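## Task

Put the cartridge marked with a broad purple stripe into the sealant gun so that it sits all the way forward in the cup of the front ring, with its nozzle sticking out through that ring. The plunger rod can only be drawn back while its little thumb plate, located just behind the handle, is held pushed toward the front of the gun. The loaded gun must end up resting directly on the table, not leaning on or lying over anything else. Declare that you are finished to complete it.

## Robot and tools

Robot: two arms, left_arm and right_arm, each ending in a two-finger gripper. Both bases sit on tilted plates joined to one metal frame behind them; a plate and its half of the frame count as part of that arm for clearance checks. Calibrated base positions in the scene frame: left_arm (-0.022, +0.197, +0.244) m, right_arm (+0.023, -0.246, +0.244) m.

Frame: every pose you send and every pose reported is in the scene frame. Its origin is at table-top height, halfway between the two nominal bases. +x points out over the table, +z points up, and left_arm is on the +y side (arm names do not match image left/right). The fingers point along the gripper's own +z axis and close along its y axis. end_effector_position is the point between the finger pads, roughly 1 cm short of the fingertips.

Row format (used by execute_actions and move): always 16 plain numbers covering both arms, even if only one moves. First left_arm: x, y, z in metres, then orientation quaternion qw, qx, qy, qz (w first), then opening; then the same eight for right_arm. Position and quaternion are an absolute pose for the gripper, not an offset. Opening is on a scale from -1 (closed) to +1 (fully open, 0.094 m); in between, the fingers go to where grip_measured would read that value.

execute_actions(actions, cameras): actions is a list of actions; each action is a list of up to 15 rows, one per control step of 1/30 s; fewer rows means the final row is held for the remaining steps. An action is rejected for both arms if any target lies more than 0.6 m from that gripper's current position along any of the gripper's axes. One action may fall short of the target; the result's "Hand target" line shows where each arm is actually being sent, so continue in the next call. An empty list just returns the state. cameras picks which images come back (omit, null or ["all"] for all, [] for none).

move(target, speed, blend, opening_speed, blocking, cameras): straight-line path from each arm's Hand target to the absolute pose in target, either one 16-number row or a list of up to 15 rows sharing a 10 s cap. speed: m/s per arm path, 0.002 to 2.9, default 0.25; rotation is capped at twice that in rad/s; one value or one per target. blend: corner rounding in metres for a list. opening_speed: rate of opening change per second on the -1..+1 scale, at least 0.2; use a low value to close gently. blocking=false returns after about 0.5 s while the move runs on; a new move replaces it. The result adds a "move:" line giving the ending (done, off_target, moving, held, fault) and any limits (limits=paced means the command was clipped, limits=held means steps were withheld). done means within 10 mm and 2 degrees; neither done nor off_target tells you about contact.

wait(seconds): 0 to 10 s, arms hold their last command. stop(): brakes a running move. zoom_image(camera, region): region [x0, y0, x1, y1] in pixels, at most 504 by 504, from one camera's latest image. read_manual(section): only licence texts. finished_scene(scene): scene number 1 or 2; ends the scene for good and moves to the next.

Cameras: cam_head_left, cam_head_right, cam_high, cam_low, cam_left_wrist, cam_right_wrist, each 896x504.

Reading results: each arm's end_effector_position and end_effector_quat_wxyz (may be off by a few cm, more at long reach), Hand target, Tool commands, grip_measured (opening on the -1..+1 scale, reads a little wide when empty and a bit narrow when squeezing a hard part), Joint positions (last entry is the opening in metres), Joint velocities ("within noise" means at rest), joint torques (include the arm's own weight; joints 1 to 3 wrap at ±28 N m), and grip_effort_nm (motor effort, negative closing; not a pad force). Resting a centimetre or so off the commanded pose is normal friction, not proof of contact.

Control tips: orientation commands are clipped to 40 degrees from the measured one each step. To keep an arm still, repeat its full last reported pose and desired opening in every call. To keep an orientation, send the same quaternion every row rather than copying drifted readings. To release, command an opening well above grip_measured. Grip force is about 50 to 64 N per pad.

Task approach: one gripper presses the thumb plate toward the gun's front while the other draws the rod back; then place the correct-coloured cartridge, seat it fully forward in the front ring's cup with the nozzle through, and leave the gun flat on the table.

Avoid: dropping or releasing moving parts, fast impacts, very hard pushes, letting anything leave the table, grippers or wrist cameras colliding (the clearance check does not prevent this), closing a gripper on the other arm's fingers, paths passing close to an arm's own base, and long holds of loads or outstretched poses, which heat motors (MOTOR HOT at 75 °C; an OVER-TEMPERATURE FAULT folds the arm and disables it). A loose object may occasionally be nudged by an outside push.

Each tool is called after ">>>" as name(argument=value, ...) on one line, values as JSON.

## Session

>>> execute_actions(actions=[])

Scene clock: 0.00 s.
left_arm: end_effector_position=(+0.2194, +0.2243, +0.3562) grip_measured=+1.000 grip_effort_nm=n/a end_effector_quat_wxyz=(+0.294, -0.383, +0.852, +0.202) | right_arm: end_effector_position=(+0.1937, -0.4206, +0.1543) grip_measured=+1.000 grip_effort_nm=n/a end_effector_quat_wxyz=(+0.135, -0.412, +0.901, +0.013)
Joint positions: left_arm=[-0.677 1.308 0.854 -1.254 -0.93 -1.587 0.094] | right_arm=[-1.052 1.603 0.542 -0.294 -0.3 -1.864 0.094]
Joint velocities: within noise
Joint torques (N m): no reading
Heat: left arm: 30 °C; right arm: 35 °C.
Hand target: left_arm +0.2225, +0.2245, +0.3616; +0.303, -0.384, +0.849, +0.198 | right_arm +0.1962, -0.4214, +0.1567; +0.140, -0.412, +0.900, +0.011
Tool commands: left_gripper/opening=+1.0 right_gripper/opening=+1.0

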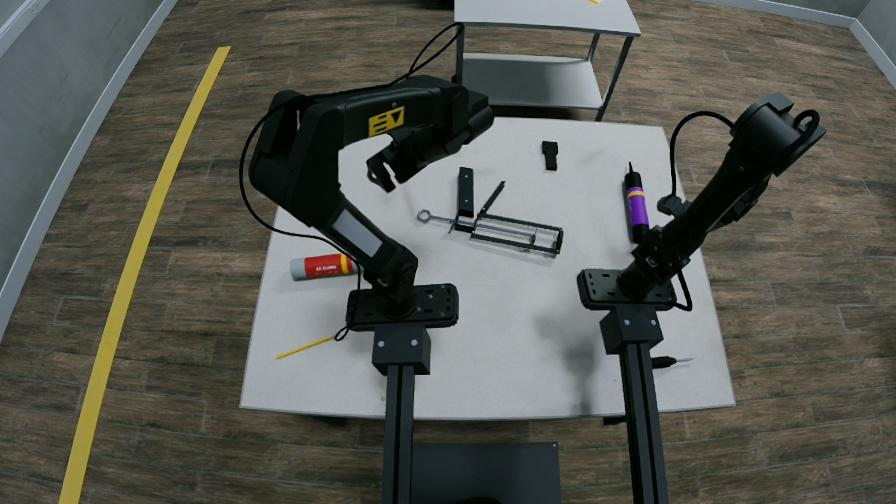

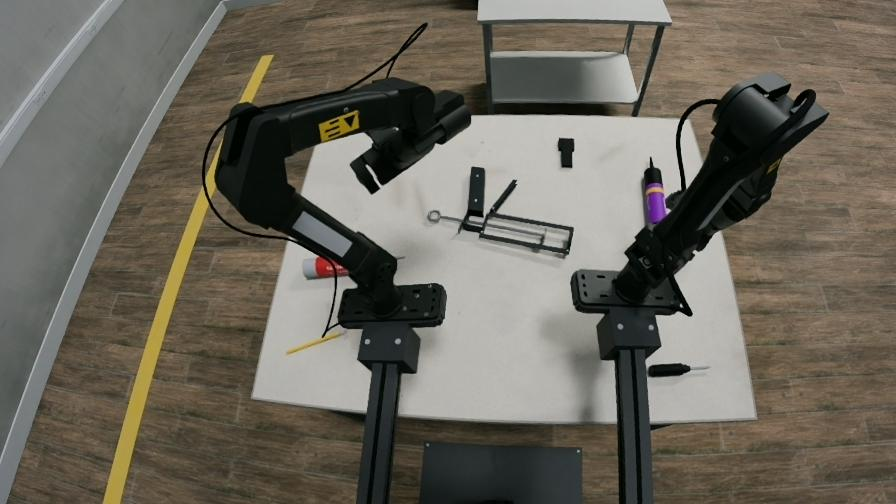

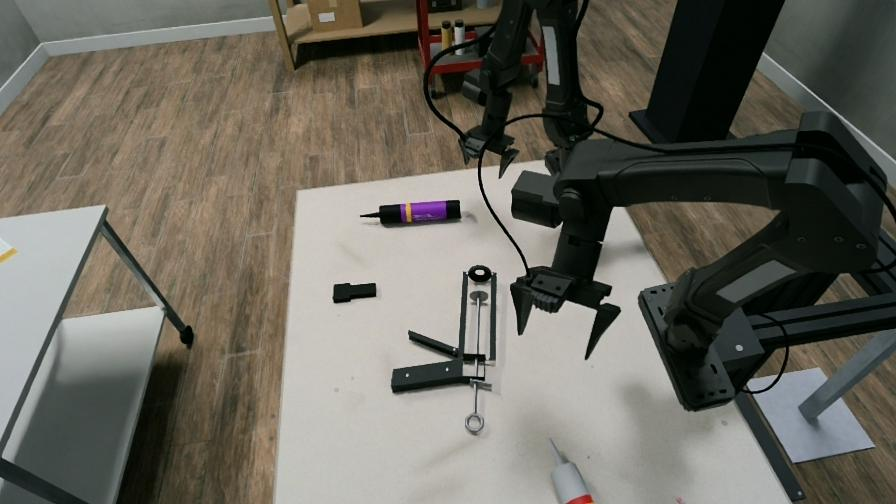

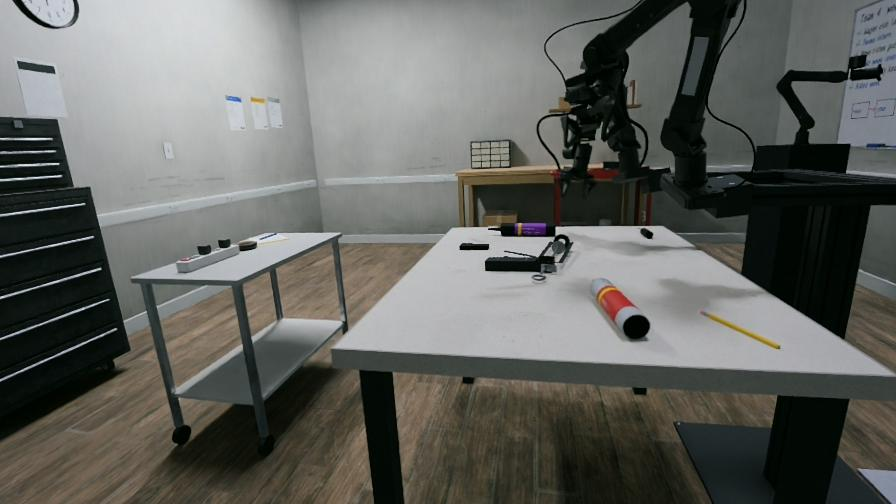

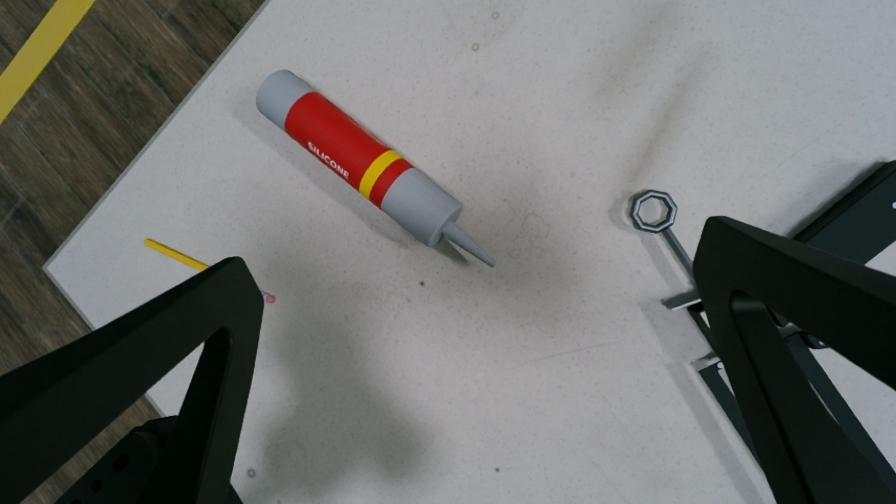

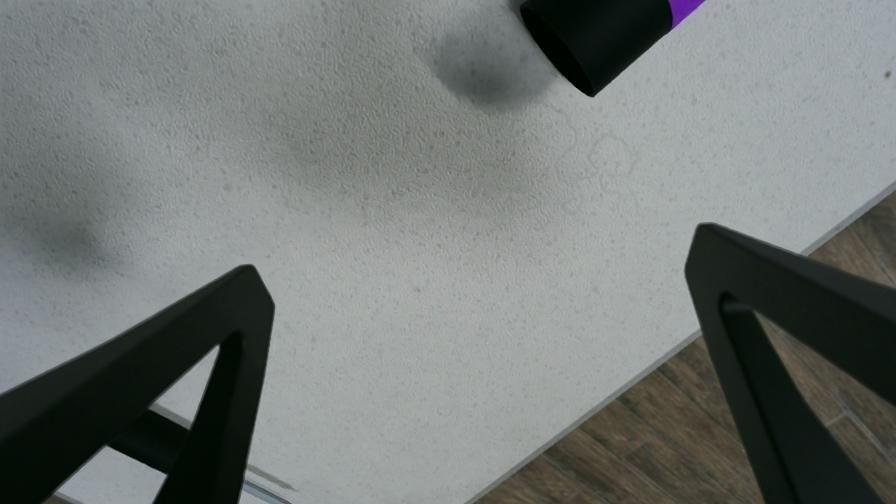

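>>> zoom_image(camera="cam_head_left", region=[400, 150, 580, 270])

>>> zoom_image(camera="cam_high", region=[380, 250, 520, 440])

>>> zoom_image(camera="cam_low", region=[460, 210, 600, 290])

>>> zoom_image(camera="cam_head_right", region=[420, 150, 600, 270])

Scaled by 2.800 from the camera's 896x504 image, which has a finer 1280x720 frame.

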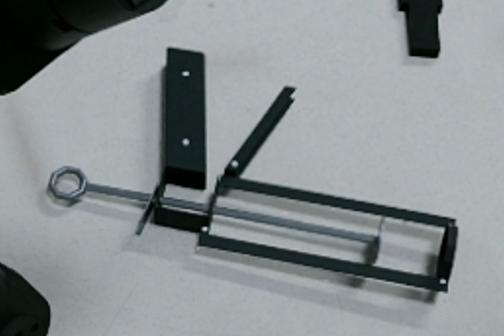

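Scaled by 2.653 from the camera's 896x504 image, which has a finer 1280x720 frame.

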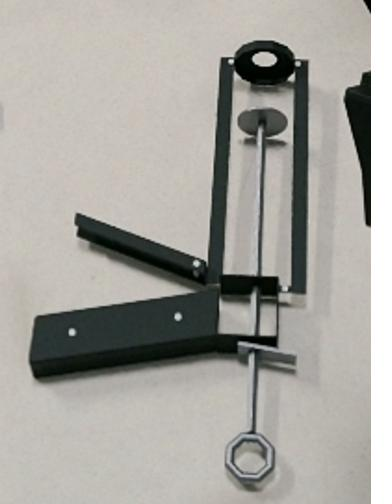

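Scaled by 3.600 from the camera's 896x504 image, which has a finer 1280x720 frame.

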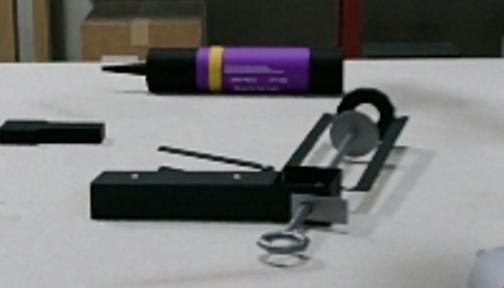

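Scaled by 2.800 from the camera's 896x504 image, which has a finer 1280x720 frame.

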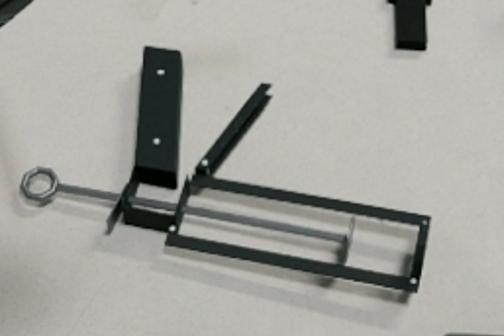

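>>> move(target=[0.33,0.03,0.30,0.343,-0.058,0.937,-0.017,1, 0.36,-0.36,0.26,0.343,-0.058,0.937,-0.017,1])

Scene clock: 28.73 s.
left_arm: end_effector_position=(+0.3255, +0.0313, +0.3019) grip_measured=+1.000 grip_effort_nm=-0.002 end_effector_quat_wxyz=(+0.340, -0.058, +0.938, -0.017) | right_arm: end_effector_position=(+0.3528, -0.3598, +0.2507) grip_measured=+1.000 grip_effort_nm=0.022 end_effector_quat_wxyz=(+0.324, -0.055, +0.945, -0.009)
Joint positions: left_arm=[-0.775 1.626 0.841 -0.205 -0.64 -0.63 0.094] | right_arm=[-0.474 1.312 0.526 -0.003 -0.209 -0.519 0.094]
Joint velocities: within noise
Joint torques (N m): left_arm=[-1.1 -4.03 6.84 1.27 -0.13 0.14] | right_arm=[1.5 -6.38 5.78 1.61 -0.14 0.1]
Heat: left arm: 31 °C; right arm: 36 °C.
Hand target: left_arm +0.3299, +0.0301, +0.3001; +0.343, -0.058, +0.937, -0.017 | right_arm +0.3598, -0.3599, +0.2600; +0.343, -0.058, +0.937, -0.017
Off the commanded pose: left_arm 0.005 m, 0 deg | right_arm 0.012 m, 3 deg.
move: off_target (right_arm)

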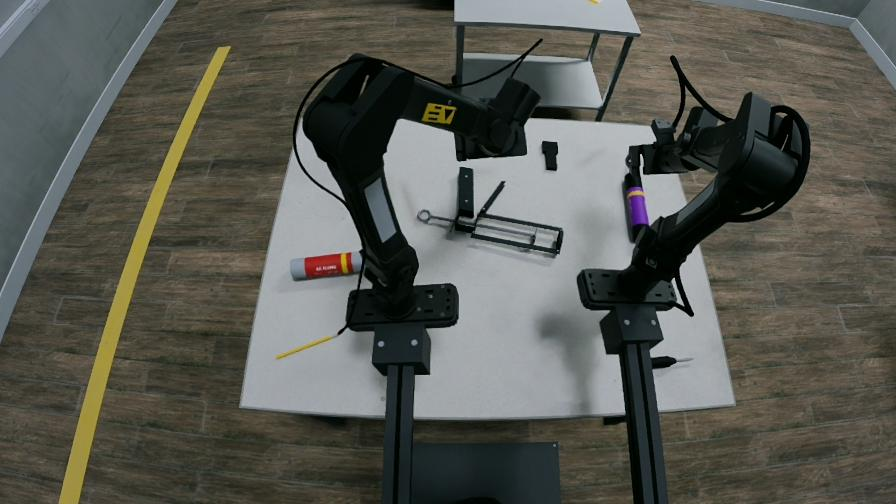

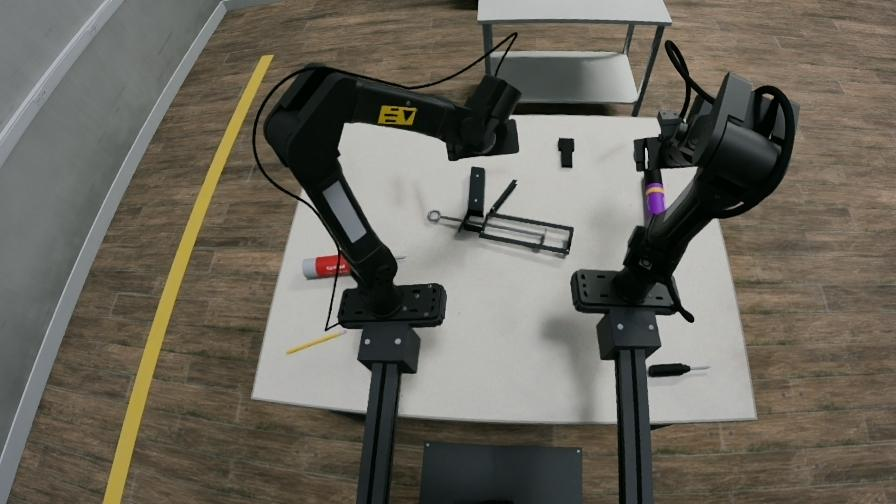

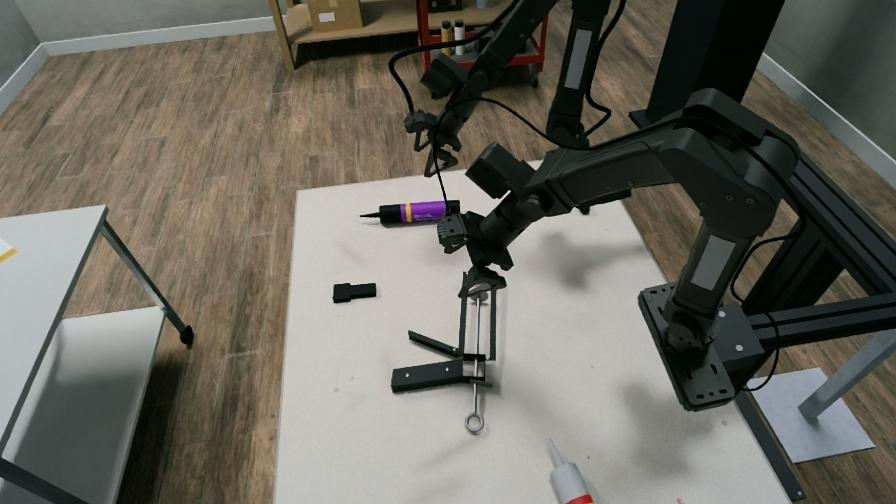

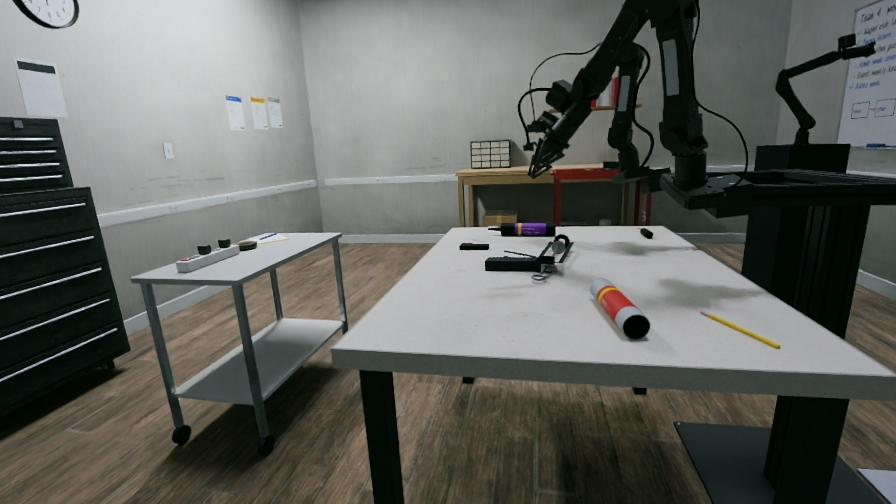

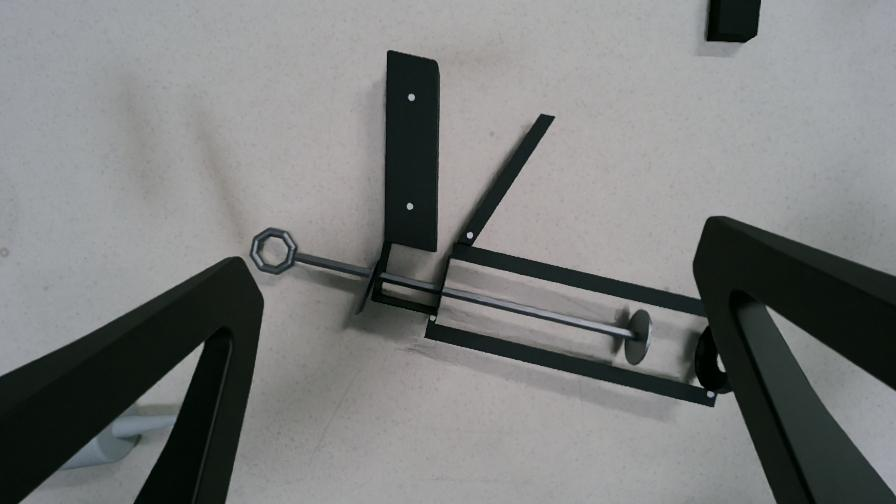

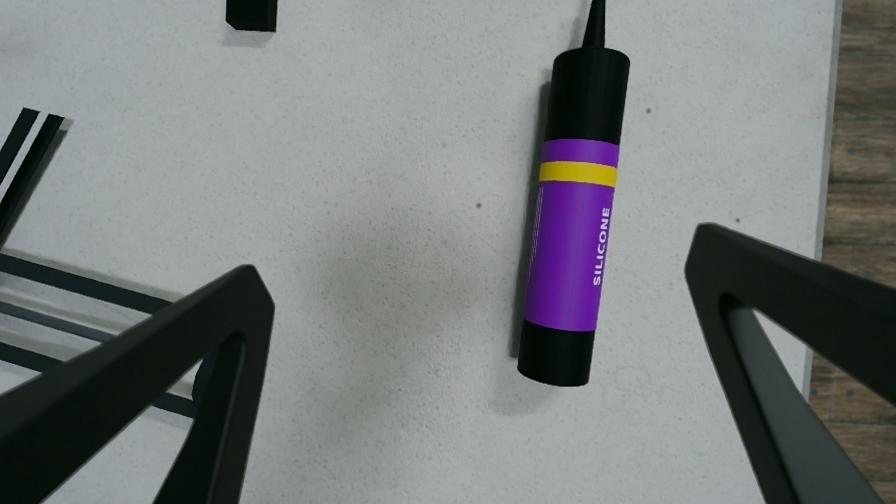

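>>> zoom_image(camera="cam_left_wrist", region=[240, 200, 500, 350])

>>> zoom_image(camera="cam_left_wrist", region=[420, 220, 740, 410])

>>> zoom_image(camera="cam_right_wrist", region=[0, 200, 300, 440])

>>> zoom_image(camera="cam_high", region=[430, 290, 530, 440])

Scaled by 1.938 from the camera's 896x504 image, which has a finer 1280x720 frame.

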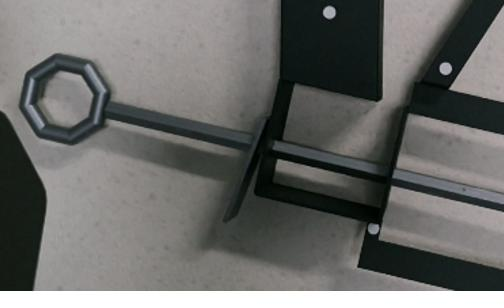

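Scaled by 1.575 from the camera's 896x504 image, which has a finer 1280x720 frame.

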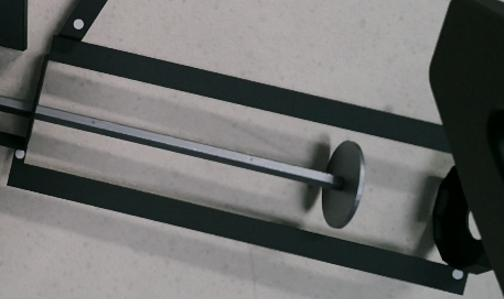

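Scaled by 1.680 from the camera's 896x504 image, which has a finer 1280x720 frame.

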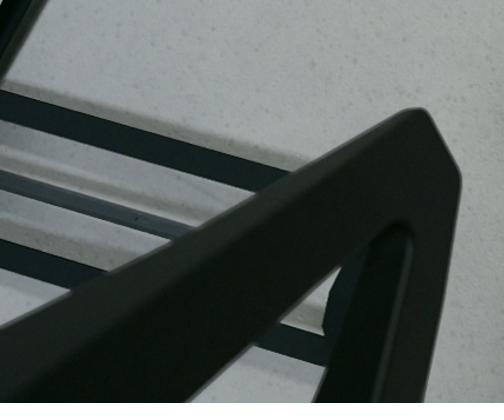

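Scaled by 3.360 from the camera's 896x504 image, which has a finer 1280x720 frame.

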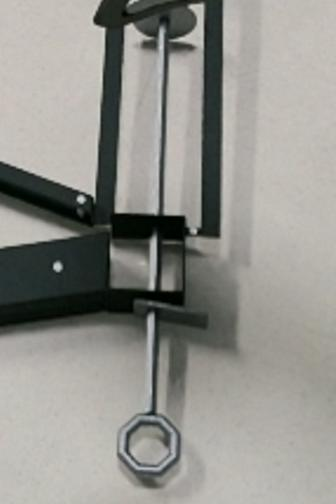

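>>> move(target=[0.375,0.07,0.12,0,0,1,0,1, 0.36,-0.36,0.26,0.343,-0.058,0.937,-0.017,1], cameras=["cam_left_wrist","cam_high"])

>>> zoom_image(camera="cam_left_wrist", region=[200, 80, 700, 460])

Scene clock: 66.20 s.
left_arm: end_effector_position=(+0.3754, +0.0724, +0.1253) grip_measured=+1.000 grip_effort_nm=0.002 end_effector_quat_wxyz=(+0.009, -0.008, +1.000, +0.000) | right_arm: end_effector_position=(+0.3529, -0.3600, +0.2507) grip_measured=+1.000 grip_effort_nm=0.027 end_effector_quat_wxyz=(+0.324, -0.055, +0.945, -0.009)
Joint positions: left_arm=[-0.355 2.332 1.443 -0.602 -0.205 -0.349 0.094] | right_arm=[-0.474 1.312 0.526 -0.002 -0.208 -0.519 0.094]
Joint velocities: within noise
Joint torques (N m): left_arm=[-2.5 -7.77 7.19 0.17 0.05 0.15] | right_arm=[1.5 -6.39 5.76 1.65 -0.11 0.05]
Heat: left arm: 30 °C; right arm: 36 °C.
Hand target: left_arm +0.3749, +0.0701, +0.1200; +0.000, +0.000, +1.000, +0.000 | right_arm +0.3598, -0.3599, +0.2600; +0.343, -0.058, +0.937, -0.017
Off the commanded pose: left_arm 0.006 m, 1 deg | right_arm 0.012 m, 3 deg.
move: off_target (right_arm)
Images, in order (width x height): cam_high 896x504, cam_left_wrist 896x504.

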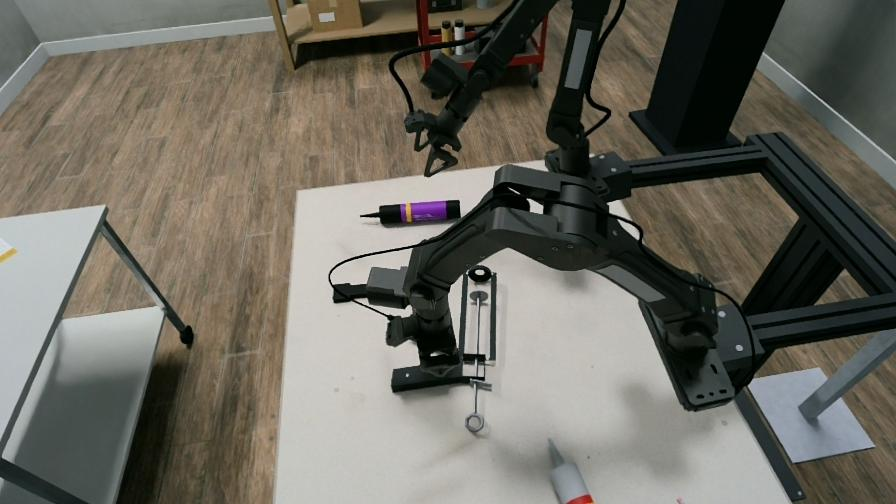

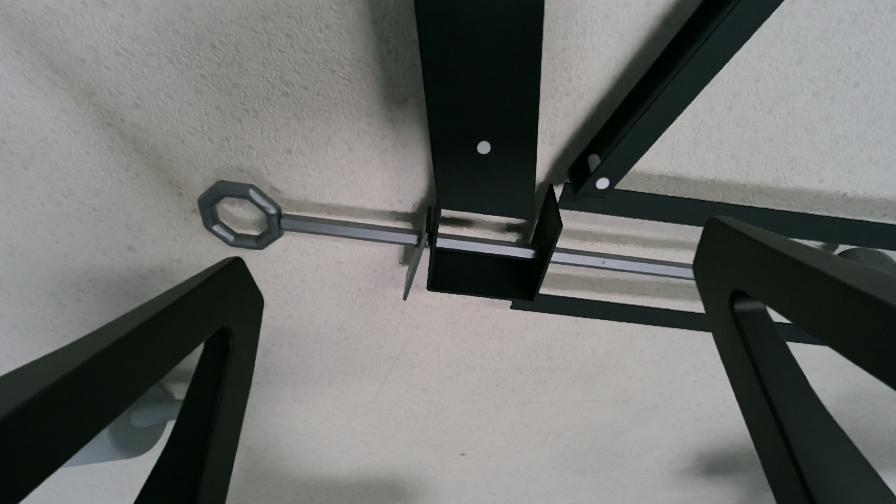

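Scaled by 1.008 from the camera's 896x504 image, which has a finer 1280x720 frame.

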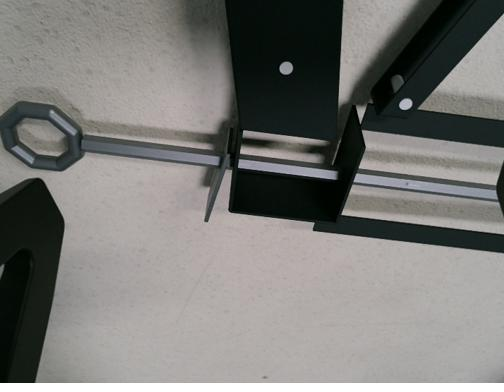

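>>> move(target=[[0.335,0.22,0.16,0.2025,0.601,-0.756,0.161,1, 0.36,-0.36,0.26,0.343,-0.058,0.937,-0.017,1],[0.335,0.22,0.16,0.2025,0.601,-0.756,0.161,1, 0.31,0.04,0.25,0.343,-0.058,0.937,-0.017,1]])

>>> zoom_image(camera="cam_right_wrist", region=[200, 80, 700, 460])

Scene clock: 108.10 s.
left_arm: end_effector_position=(+0.3292, +0.2176, +0.1404) grip_measured=+1.000 grip_effort_nm=0.007 end_effector_quat_wxyz=(-0.215, -0.597, +0.758, -0.150) | right_arm: end_effector_position=(+0.3061, +0.0367, +0.2457) grip_measured=+1.000 grip_effort_nm=0.027 end_effector_quat_wxyz=(+0.333, -0.065, +0.941, -0.012)
Joint positions: left_arm=[0.235 2.224 1.374 -0.841 0.321 -1.048 0.094] | right_arm=[1.05 2.006 0.997 -0.211 0.76 0.755 0.094]
Joint velocities: within noise
Joint torques (N m): left_arm=[-1.5 -13.55 3.64 -0.36 0.31 -0.12] | right_arm=[2.39 -7.36 7.91 0.92 0.48 0.1]
Heat: left arm: 35 °C; right arm: 36 °C.
Hand target: left_arm +0.3348, +0.2199, +0.1592; -0.203, -0.601, +0.756, -0.161 | right_arm +0.3098, +0.0400, +0.2500; +0.343, -0.058, +0.937, -0.016
Off the commanded pose: left_arm 0.021 m, 2 deg | right_arm 0.007 m, 2 deg.
move: off_target (left_arm)

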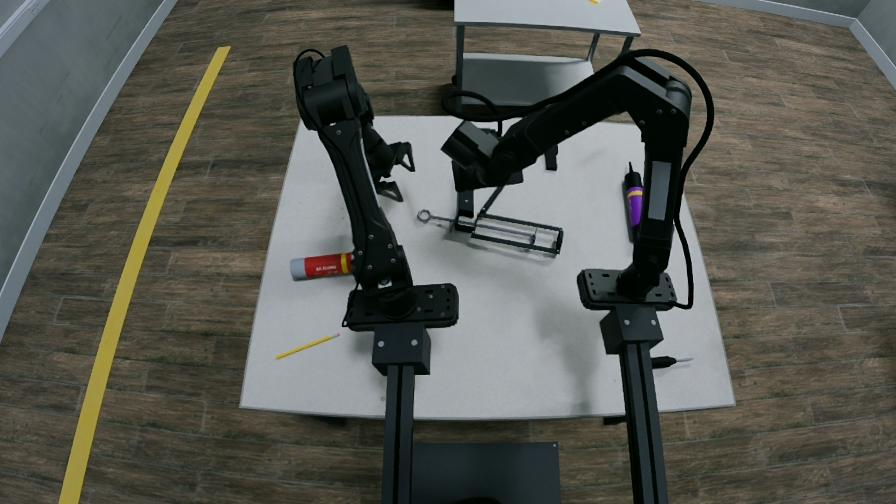

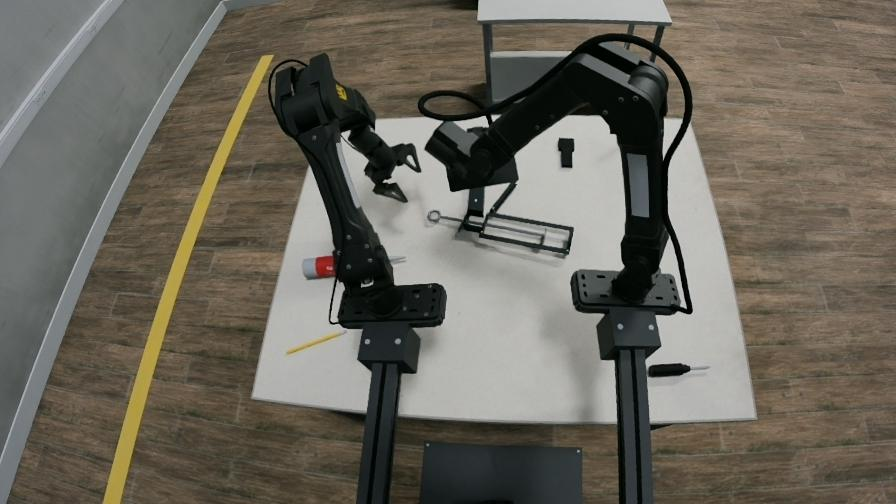

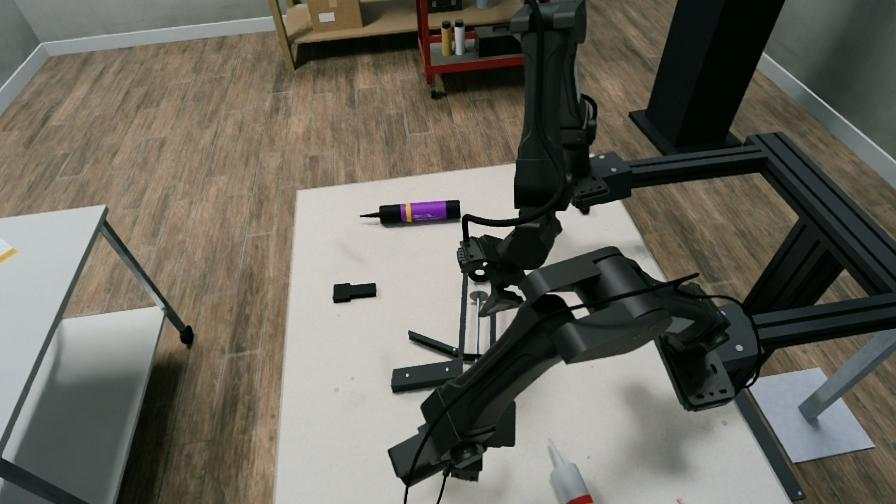

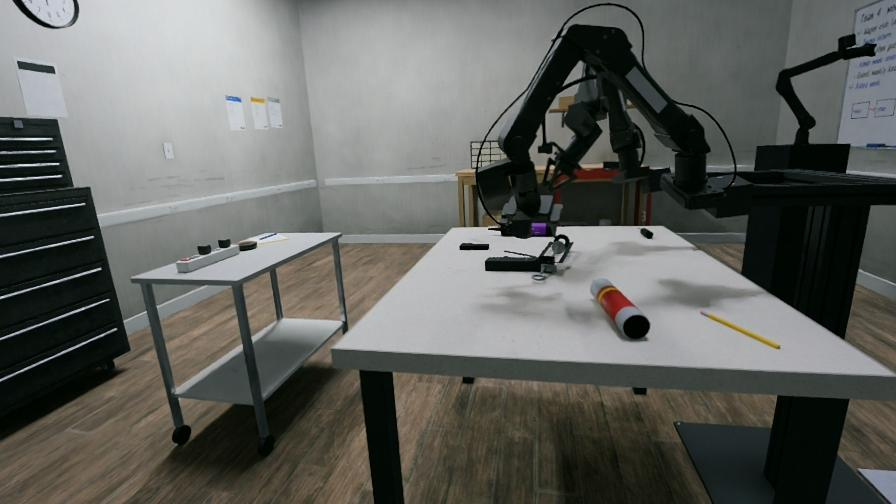

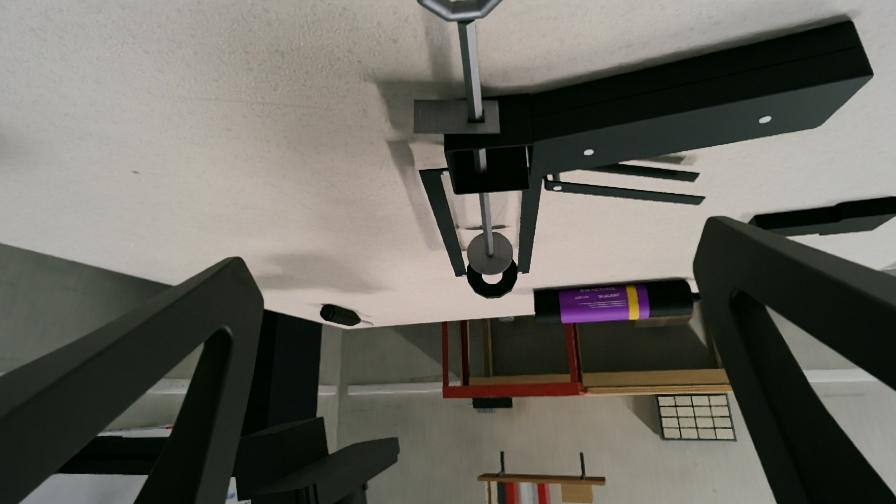

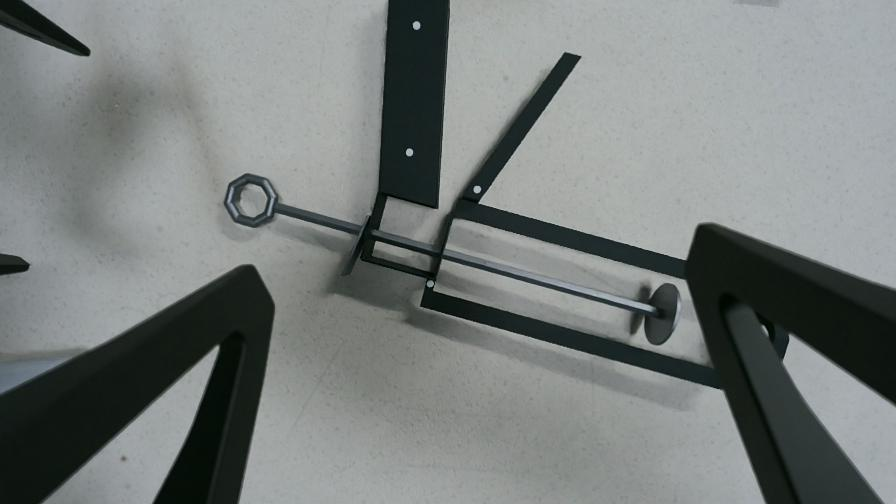

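Scaled by 1.008 from the camera's 896x504 image, which has a finer 1280x720 frame.

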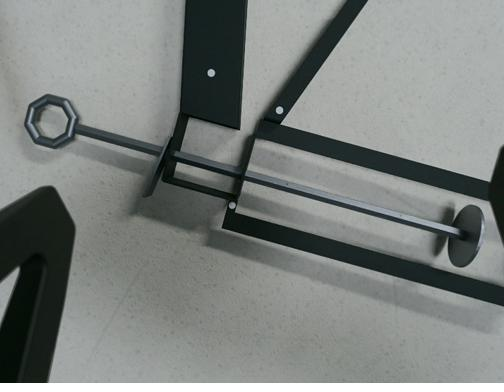

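>>> move(target=[0.335,0.22,0.16,0.2025,0.601,-0.756,0.161,1, 0.300,0.076,0.12,0,0.1175,0.9931,0,1], cameras=["cam_right_wrist","cam_left_wrist","cam_high"])

>>> zoom_image(camera="cam_right_wrist", region=[200, 80, 700, 460])

Scene clock: 125.80 s.
left_arm: end_effector_position=(+0.3291, +0.2175, +0.1405) grip_measured=+1.000 grip_effort_nm=0.002 end_effector_quat_wxyz=(-0.215, -0.597, +0.758, -0.150) | right_arm: end_effector_position=(+0.2992, +0.0750, +0.1220) grip_measured=+1.000 grip_effort_nm=0.022 end_effector_quat_wxyz=(+0.004, +0.112, +0.994, +0.003)
Joint positions: left_arm=[0.235 2.224 1.374 -0.841 0.322 -1.048 0.094] | right_arm=[0.841 2.509 1.567 -0.656 0.209 1.109 0.094]
Joint velocities: within noise
Joint torques (N m): left_arm=[-1.39 -13.53 3.56 -0.36 0.29 -0.09] | right_arm=[2.52 -10.47 7.1 0.06 0.01 0.09]
Heat: left arm: 43 °C; right arm: 38 °C.
Hand target: left_arm +0.3348, +0.2198, +0.1592; -0.203, -0.601, +0.756, -0.161 | right_arm +0.2999, +0.0759, +0.1200; +0.000, +0.117, +0.993, +0.000
Off the commanded pose: left_arm 0.021 m, 2 deg | right_arm 0.002 m, 1 deg.
move: off_target (left_arm)
Images, in order (width x height): cam_high 896x504, cam_left_wrist 896x504, cam_right_wrist 896x504.

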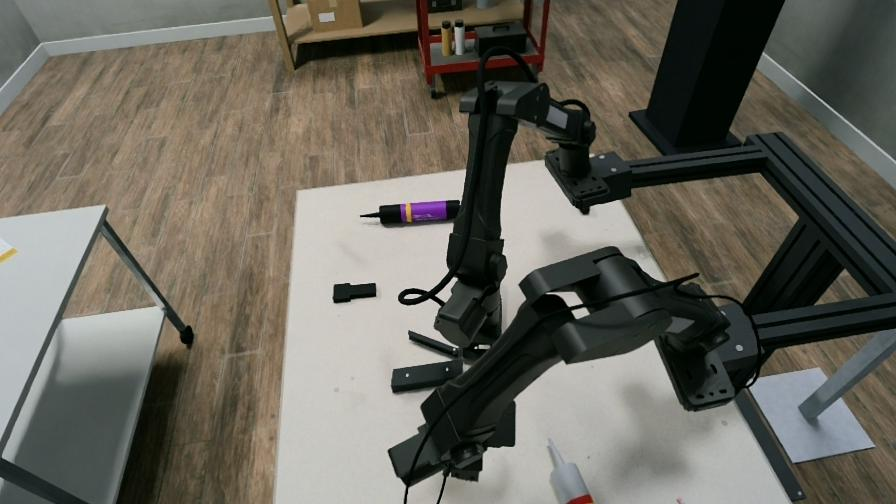

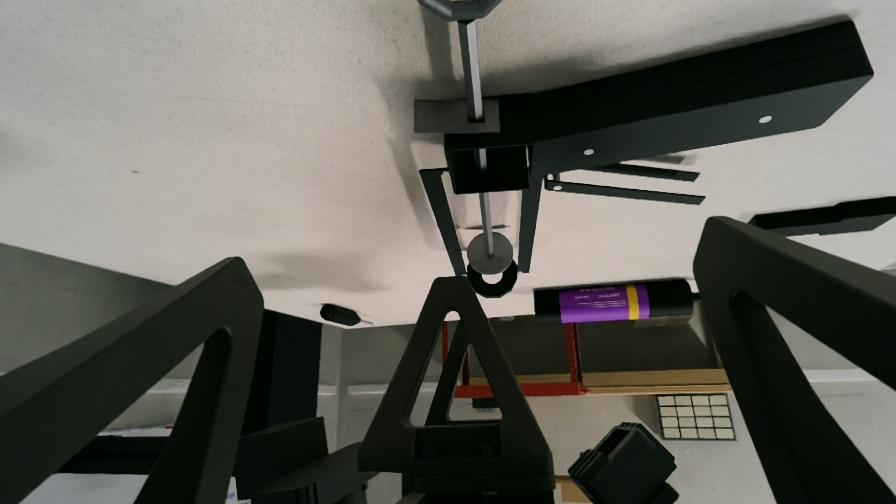

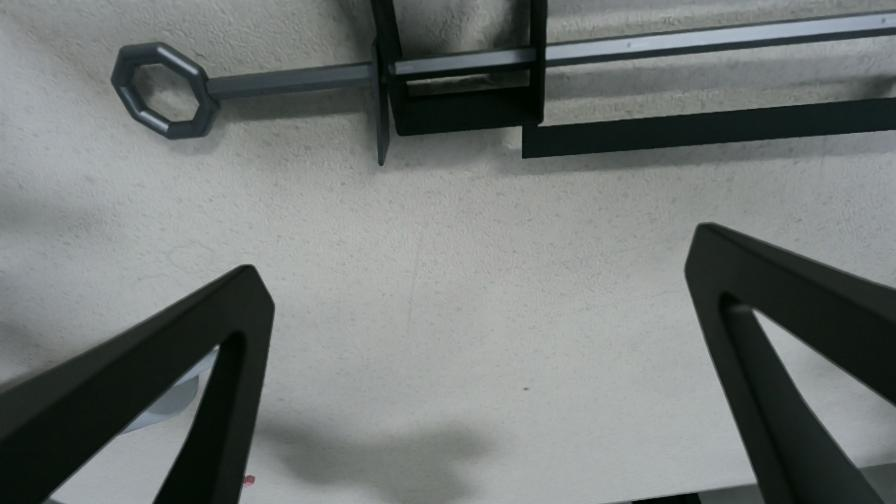

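Scaled by 1.008 from the camera's 896x504 image, which has a finer 1280x720 frame.

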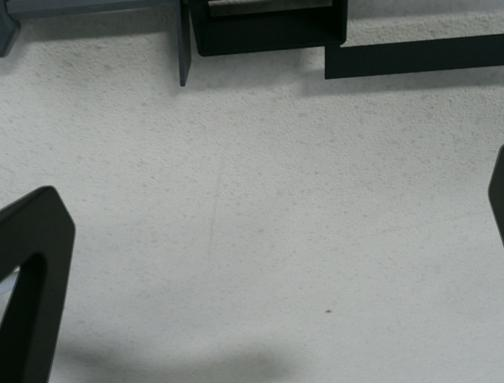

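>>> move(target=[0.335,0.22,0.16,0.2025,0.601,-0.756,0.161,1, 0.3005,0.077,0.06,0,0.1175,0.9931,0,1], cameras=["cam_right_wrist","cam_left_wrist","cam_high"])

>>> zoom_image(camera="cam_left_wrist", region=[350, 20, 650, 320])

Scene clock: 134.00 s.
left_arm: end_effector_position=(+0.3291, +0.2175, +0.1405) grip_measured=+1.000 grip_effort_nm=-0.002 end_effector_quat_wxyz=(-0.215, -0.597, +0.758, -0.150) | right_arm: end_effector_position=(+0.2936, +0.0706, +0.0607) grip_measured=+1.000 grip_effort_nm=0.022 end_effector_quat_wxyz=(-0.006, +0.114, +0.993, -0.011)
Joint positions: left_arm=[0.235 2.224 1.374 -0.841 0.322 -1.048 0.094] | right_arm=[0.813 2.671 1.597 -0.555 0.208 1.093 0.094]
Joint velocities: within noise
Joint torques (N m): left_arm=[-1.37 -13.7 3.64 -0.4 0.27 -0.12] | right_arm=[2.48 -11.43 6.15 0.34 -0.01 -0.02]
Heat: left arm: 45 °C; right arm: 37 °C.
Hand target: left_arm +0.3348, +0.2199, +0.1592; -0.203, -0.601, +0.756, -0.161 | right_arm +0.3004, +0.0769, +0.0602; +0.000, +0.117, +0.993, +0.000
Off the commanded pose: left_arm 0.021 m, 2 deg | right_arm 0.009 m, 2 deg.
move: off_target (left_arm)
Images, in order (width x height): cam_high 896x504, cam_left_wrist 896x504, cam_right_wrist 896x504.

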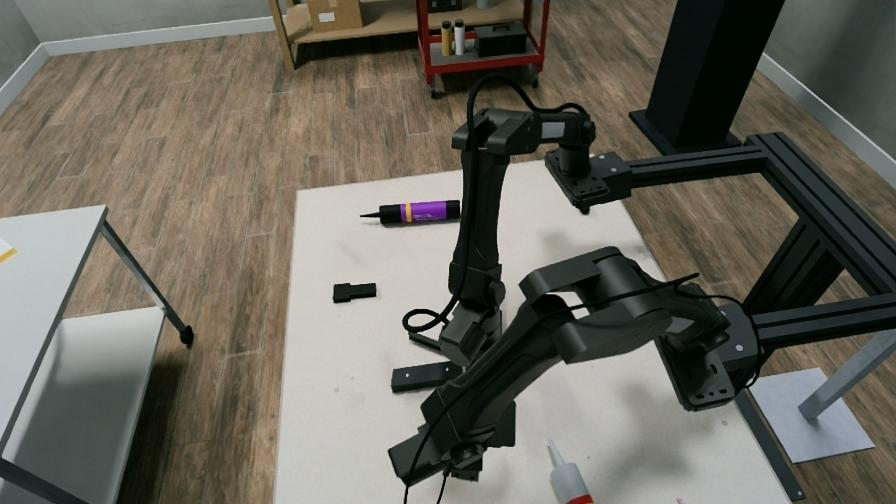

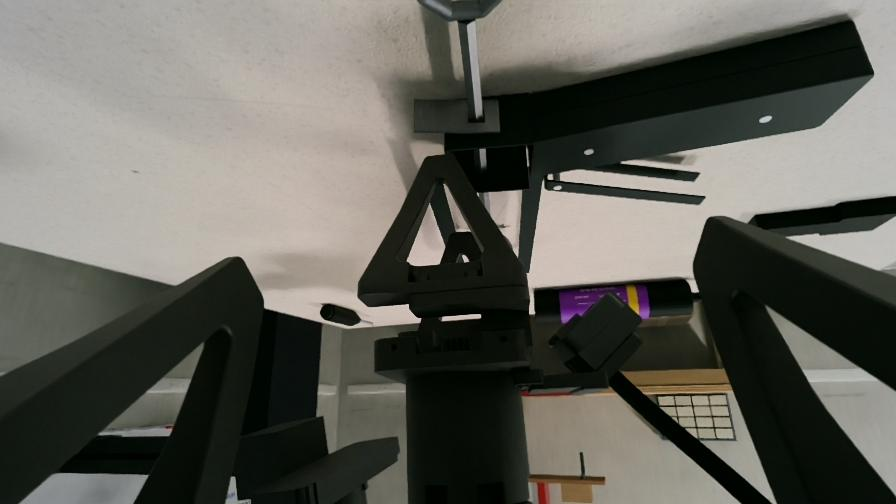

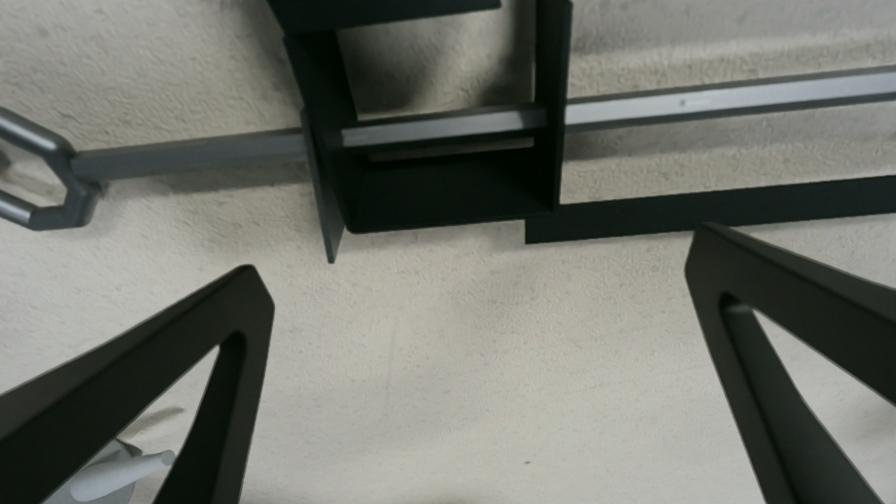

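Scaled by 1.680 from the camera's 896x504 image, which has a finer 1280x720 frame.

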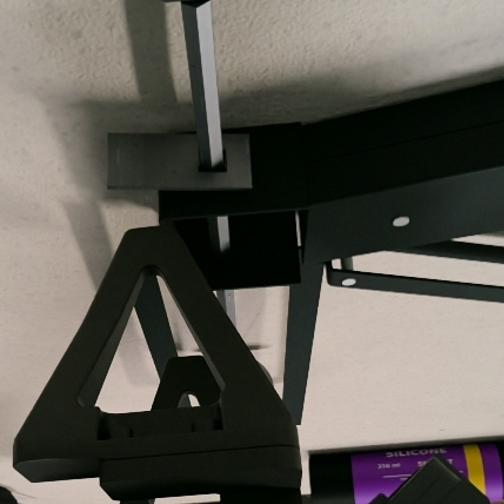

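>>> move(target=[0.335,0.22,0.16,0.2025,0.601,-0.756,0.161,1, 0.3075,0.083,0.055,0,0.1175,0.9931,0,1], cameras=["cam_right_wrist","cam_left_wrist"])

>>> zoom_image(camera="cam_left_wrist", region=[350, 20, 650, 320])

Scene clock: 137.47 s.
left_arm: end_effector_position=(+0.3291, +0.2175, +0.1405) grip_measured=+1.000 grip_effort_nm=-0.002 end_effector_quat_wxyz=(-0.215, -0.597, +0.758, -0.150) | right_arm: end_effector_position=(+0.3045, +0.0836, +0.0594) grip_measured=+1.000 grip_effort_nm=0.022 end_effector_quat_wxyz=(+0.003, +0.114, +0.993, +0.002)
Joint positions: left_arm=[0.235 2.224 1.374 -0.841 0.322 -1.048 0.094] | right_arm=[0.813 2.701 1.658 -0.555 0.208 1.087 0.094]
Joint velocities: within noise
Joint torques (N m): left_arm=[-1.42 -13.64 3.74 -0.39 0.3 -0.1] | right_arm=[2.04 -10.84 6.56 0.15 -0.02 -0.04]
Heat: left arm: 45 °C; right arm: 37 °C.
Hand target: left_arm +0.3348, +0.2199, +0.1592; -0.203, -0.601, +0.756, -0.161 | right_arm +0.3074, +0.0829, +0.0550; +0.000, +0.117, +0.993, +0.000
Off the commanded pose: left_arm 0.021 m, 2 deg | right_arm 0.005 m, 0 deg.
move: off_target (left_arm)
Images, in order (width x height): cam_left_wrist 896x504, cam_right_wrist 896x504.

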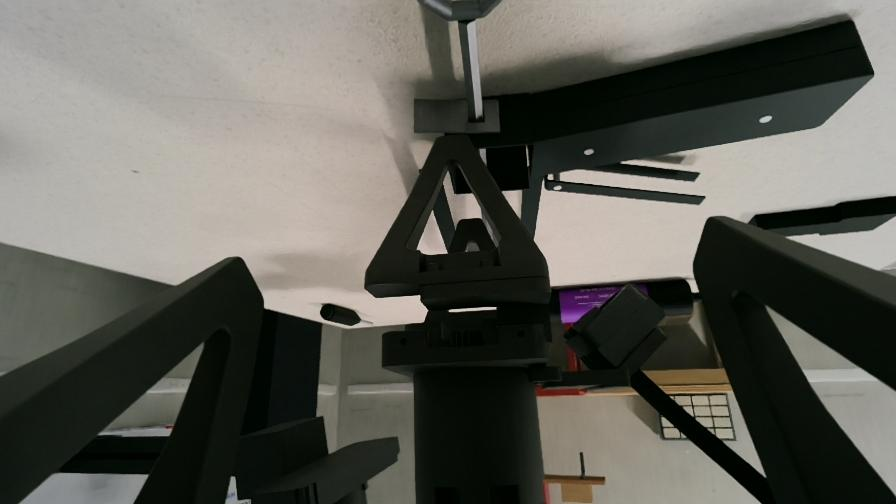

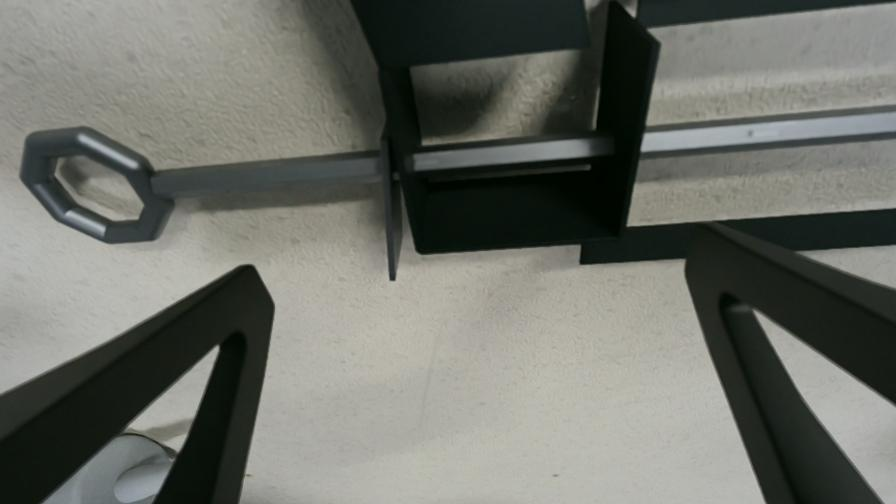

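Scaled by 1.680 from the camera's 896x504 image, which has a finer 1280x720 frame.

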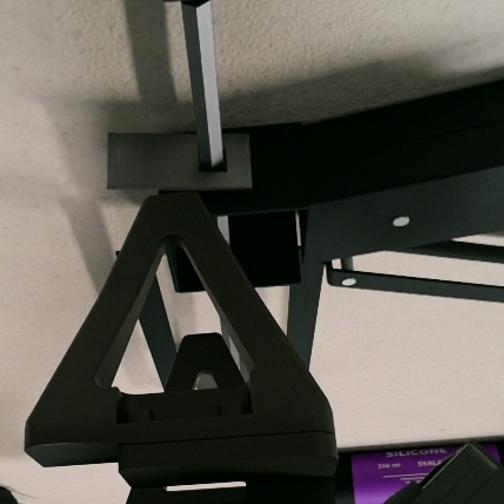

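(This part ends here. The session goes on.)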